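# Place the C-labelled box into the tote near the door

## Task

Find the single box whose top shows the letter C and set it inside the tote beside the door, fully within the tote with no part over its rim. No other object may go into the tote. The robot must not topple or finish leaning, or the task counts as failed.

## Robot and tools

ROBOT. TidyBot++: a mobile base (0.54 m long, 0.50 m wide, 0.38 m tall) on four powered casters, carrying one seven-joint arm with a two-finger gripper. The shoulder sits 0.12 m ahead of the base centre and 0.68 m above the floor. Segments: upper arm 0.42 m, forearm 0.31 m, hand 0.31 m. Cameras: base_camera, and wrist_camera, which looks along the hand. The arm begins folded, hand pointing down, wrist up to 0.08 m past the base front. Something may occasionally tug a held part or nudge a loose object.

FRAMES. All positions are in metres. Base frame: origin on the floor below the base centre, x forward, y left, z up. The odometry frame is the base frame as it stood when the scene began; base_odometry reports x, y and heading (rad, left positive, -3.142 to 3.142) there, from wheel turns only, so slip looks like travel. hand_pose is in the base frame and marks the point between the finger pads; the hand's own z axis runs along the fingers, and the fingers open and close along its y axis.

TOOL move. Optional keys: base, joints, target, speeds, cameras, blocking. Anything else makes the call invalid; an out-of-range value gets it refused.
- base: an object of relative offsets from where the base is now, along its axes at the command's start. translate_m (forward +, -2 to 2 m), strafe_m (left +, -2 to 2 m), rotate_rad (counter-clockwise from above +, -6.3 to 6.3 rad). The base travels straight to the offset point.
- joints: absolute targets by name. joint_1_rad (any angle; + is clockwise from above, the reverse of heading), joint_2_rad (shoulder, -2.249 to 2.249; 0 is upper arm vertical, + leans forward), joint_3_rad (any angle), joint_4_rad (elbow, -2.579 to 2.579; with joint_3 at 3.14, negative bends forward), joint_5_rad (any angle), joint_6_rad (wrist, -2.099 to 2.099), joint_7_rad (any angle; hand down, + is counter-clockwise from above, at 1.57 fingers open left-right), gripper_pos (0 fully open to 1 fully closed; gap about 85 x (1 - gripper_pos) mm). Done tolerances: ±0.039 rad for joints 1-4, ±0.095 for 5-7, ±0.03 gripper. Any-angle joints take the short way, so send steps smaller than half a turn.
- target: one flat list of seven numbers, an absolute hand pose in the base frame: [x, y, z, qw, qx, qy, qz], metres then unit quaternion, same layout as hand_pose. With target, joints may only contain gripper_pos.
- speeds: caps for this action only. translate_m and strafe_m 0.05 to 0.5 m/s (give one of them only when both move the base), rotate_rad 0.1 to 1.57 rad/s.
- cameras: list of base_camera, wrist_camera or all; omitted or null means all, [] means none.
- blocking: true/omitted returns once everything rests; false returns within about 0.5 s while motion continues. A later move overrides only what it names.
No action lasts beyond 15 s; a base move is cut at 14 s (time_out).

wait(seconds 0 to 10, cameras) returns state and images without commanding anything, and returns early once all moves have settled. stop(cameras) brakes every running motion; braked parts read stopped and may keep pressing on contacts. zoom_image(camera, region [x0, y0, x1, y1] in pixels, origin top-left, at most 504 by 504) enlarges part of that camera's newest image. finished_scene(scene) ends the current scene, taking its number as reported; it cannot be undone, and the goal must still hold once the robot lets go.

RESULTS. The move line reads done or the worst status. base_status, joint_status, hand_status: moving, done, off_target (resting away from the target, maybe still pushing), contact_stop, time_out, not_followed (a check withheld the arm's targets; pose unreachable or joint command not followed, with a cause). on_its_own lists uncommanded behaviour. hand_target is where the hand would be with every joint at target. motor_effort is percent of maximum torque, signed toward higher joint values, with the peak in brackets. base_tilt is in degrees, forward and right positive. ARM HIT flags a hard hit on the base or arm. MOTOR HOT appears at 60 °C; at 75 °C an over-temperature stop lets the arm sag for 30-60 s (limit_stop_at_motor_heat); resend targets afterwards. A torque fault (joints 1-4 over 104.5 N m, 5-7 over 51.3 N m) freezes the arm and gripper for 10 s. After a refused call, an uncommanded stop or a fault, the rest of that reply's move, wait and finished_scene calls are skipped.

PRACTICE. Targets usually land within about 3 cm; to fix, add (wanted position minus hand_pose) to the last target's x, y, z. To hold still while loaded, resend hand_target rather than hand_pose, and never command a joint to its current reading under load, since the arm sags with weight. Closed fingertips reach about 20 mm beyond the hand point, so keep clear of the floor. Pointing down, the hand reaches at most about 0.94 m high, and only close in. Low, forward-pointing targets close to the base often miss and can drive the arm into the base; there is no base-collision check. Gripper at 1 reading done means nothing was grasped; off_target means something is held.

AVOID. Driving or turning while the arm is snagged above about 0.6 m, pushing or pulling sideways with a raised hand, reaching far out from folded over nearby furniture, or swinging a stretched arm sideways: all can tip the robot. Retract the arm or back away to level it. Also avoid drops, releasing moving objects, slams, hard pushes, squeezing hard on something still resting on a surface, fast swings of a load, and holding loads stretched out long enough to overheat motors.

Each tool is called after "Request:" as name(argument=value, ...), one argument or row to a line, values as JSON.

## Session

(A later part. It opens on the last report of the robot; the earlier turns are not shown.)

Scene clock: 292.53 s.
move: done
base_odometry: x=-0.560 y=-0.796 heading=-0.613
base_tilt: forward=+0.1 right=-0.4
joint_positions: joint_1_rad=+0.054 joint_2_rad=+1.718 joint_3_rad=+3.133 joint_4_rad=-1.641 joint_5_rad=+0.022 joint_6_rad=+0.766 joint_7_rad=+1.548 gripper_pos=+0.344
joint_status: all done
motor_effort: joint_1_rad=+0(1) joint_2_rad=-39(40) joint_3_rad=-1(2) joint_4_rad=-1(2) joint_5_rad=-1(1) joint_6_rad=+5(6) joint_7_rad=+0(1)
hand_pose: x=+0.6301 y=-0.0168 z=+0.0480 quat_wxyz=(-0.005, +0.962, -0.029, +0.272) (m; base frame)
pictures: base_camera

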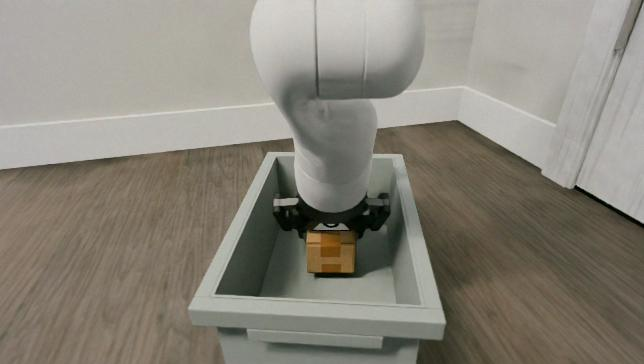

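Request:
move(
  joints={"joint_2_rad": 1.77, "joint_4_rad": -1.605, "joint_6_rad": 0.84},
  cameras=["base_camera"],
)

Request:
zoom_image(
  camera="base_camera",
  region=[230, 150, 430, 310],
)

Request:
move(
  joints={"joint_2_rad": 1.79, "joint_4_rad": -1.585, "joint_6_rad": 0.84},
  cameras=["base_camera"],
)

Request:
zoom_image(
  camera="base_camera",
  region=[230, 150, 430, 310],
)

Scene clock: 296.30 s.
move: done
base_odometry: x=-0.560 y=-0.796 heading=-0.613
base_tilt: forward=+0.1 right=-0.4
joint_positions: joint_1_rad=+0.054 joint_2_rad=+1.742 joint_3_rad=+3.133 joint_4_rad=-1.615 joint_5_rad=+0.022 joint_6_rad=+0.766 joint_7_rad=+1.548 gripper_pos=+0.344
joint_status: all done
motor_effort: joint_1_rad=+1(1) joint_2_rad=-39(40) joint_3_rad=-2(2) joint_4_rad=-1(2) joint_5_rad=+0(1) joint_6_rad=+5(6) joint_7_rad=+0(0)
hand_pose: x=+0.6290 y=-0.0167 z=+0.0378 quat_wxyz=(-0.005, +0.962, -0.029, +0.272) (m; base frame)
pictures: base_camera

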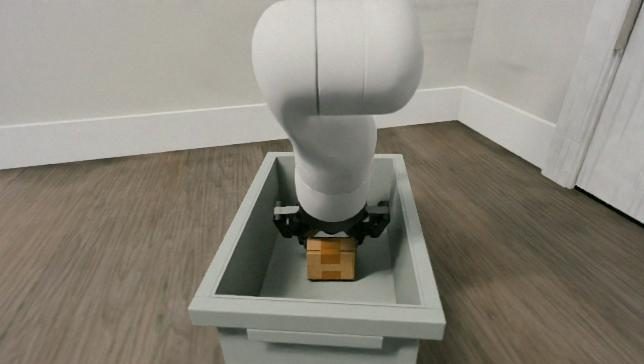

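Scaled by 2.520.

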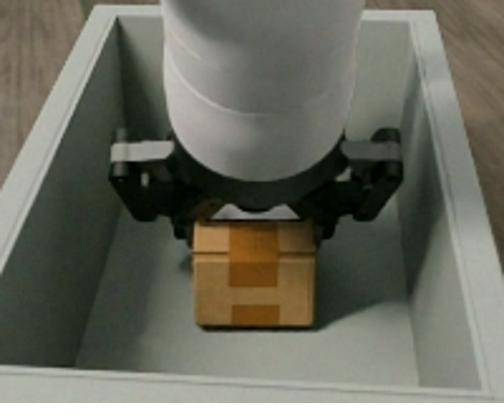

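Scene clock: 296.90 s.
move: done
base_odometry: x=-0.560 y=-0.796 heading=-0.613
base_tilt: forward=+0.1 right=-0.4
joint_positions: joint_1_rad=+0.054 joint_2_rad=+1.756 joint_3_rad=+3.133 joint_4_rad=-1.598 joint_5_rad=+0.022 joint_6_rad=+0.768 joint_7_rad=+1.549 gripper_pos=+0.344
joint_status: all done
motor_effort: joint_1_rad=+1(1) joint_2_rad=-35(39) joint_3_rad=-1(2) joint_4_rad=+1(2) joint_5_rad=+0(1) joint_6_rad=+4(5) joint_7_rad=+0(0)
hand_pose: x=+0.6303 y=-0.0169 z=+0.0327 quat_wxyz=(-0.005, +0.961, -0.029, +0.274) (m; base frame)
pictures: base_camera

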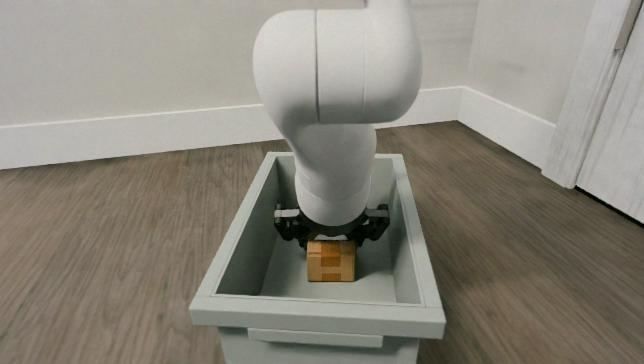

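Scaled by 2.520.

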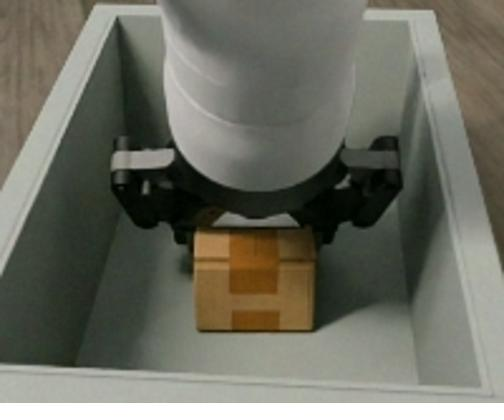

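Request:
move(
  joints={"gripper_pos": 0.15},
  cameras=["base_camera"],
)

Request:
move(
  joints={"joint_2_rad": 1.61, "joint_4_rad": -1.8, "joint_6_rad": 0.84},
  cameras=["base_camera"],
)

Request:
move(
  joints={"joint_2_rad": 1.07, "joint_4_rad": -2.145, "joint_6_rad": 0.6},
)

Scene clock: 300.50 s.
move: done
base_odometry: x=-0.560 y=-0.796 heading=-0.613
base_tilt: forward=+0.1 right=-0.4
joint_positions: joint_1_rad=+0.054 joint_2_rad=+1.762 joint_3_rad=+3.133 joint_4_rad=-1.594 joint_5_rad=+0.021 joint_6_rad=+0.768 joint_7_rad=+1.549 gripper_pos=+0.150
joint_status: all done
motor_effort: joint_1_rad=+0(1) joint_2_rad=-38(39) joint_3_rad=-2(2) joint_4_rad=-1(2) joint_5_rad=+0(1) joint_6_rad=+5(5) joint_7_rad=+1(1)
hand_pose: x=+0.6283 y=-0.0168 z=+0.0299 quat_wxyz=(-0.005, +0.961, -0.029, +0.273) (m; base frame)
pictures: base_camera

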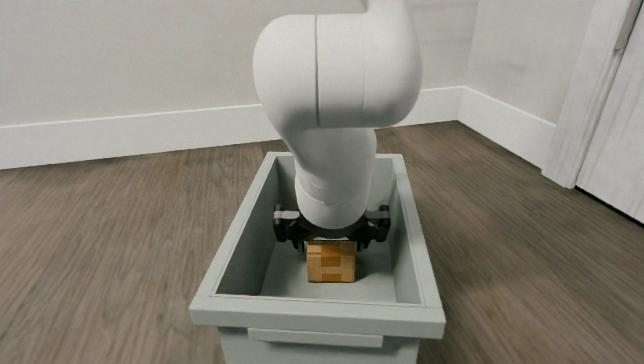

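Scene clock: 301.97 s.
move: done
base_odometry: x=-0.560 y=-0.796 heading=-0.613
base_tilt: forward=+0.1 right=-0.4
joint_positions: joint_1_rad=+0.054 joint_2_rad=+1.614 joint_3_rad=+3.133 joint_4_rad=-1.784 joint_5_rad=+0.021 joint_6_rad=+0.768 joint_7_rad=+1.549 gripper_pos=+0.150
joint_status: all done
motor_effort: joint_1_rad=+0(1) joint_2_rad=-38(40) joint_3_rad=-2(2) joint_4_rad=-2(2) joint_5_rad=+0(1) joint_6_rad=+4(5) joint_7_rad=+0(1)
hand_pose: x=+0.6121 y=-0.0157 z=+0.0884 quat_wxyz=(-0.005, +0.967, -0.029, +0.253) (m; base frame)
pictures: base_camera

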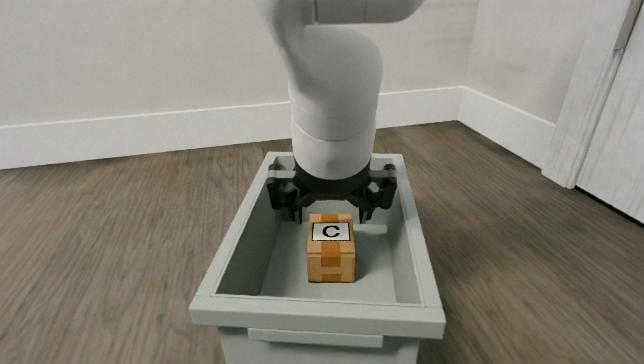

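Scene clock: 303.73 s.
move: done
base_odometry: x=-0.560 y=-0.796 heading=-0.613
base_tilt: forward=+0.1 right=-0.4
joint_positions: joint_1_rad=+0.054 joint_2_rad=+1.083 joint_3_rad=+3.133 joint_4_rad=-2.131 joint_5_rad=+0.021 joint_6_rad=+0.679 joint_7_rad=+1.549 gripper_pos=+0.150
joint_status: all done
motor_effort: joint_1_rad=+0(1) joint_2_rad=-37(41) joint_3_rad=-1(2) joint_4_rad=+2(3) joint_5_rad=+0(1) joint_6_rad=+5(5) joint_7_rad=+0(0)
hand_pose: x=+0.6452 y=-0.0179 z=+0.3098 quat_wxyz=(-0.003, +0.954, -0.026, +0.299) (m; base frame)
pictures: base_camera, wrist_camera

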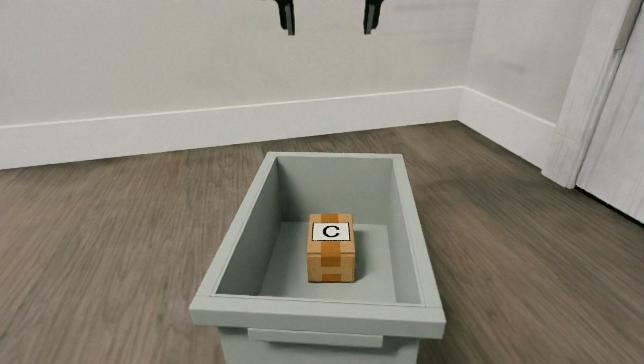

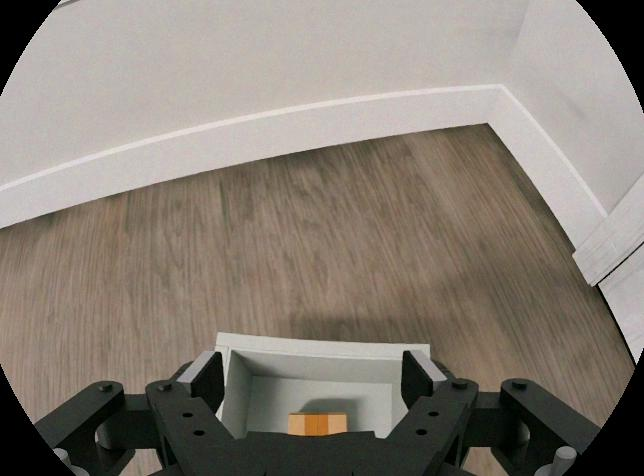

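Request:
finished_scene(
  scene=1,
)

The scene is finished: the task was done.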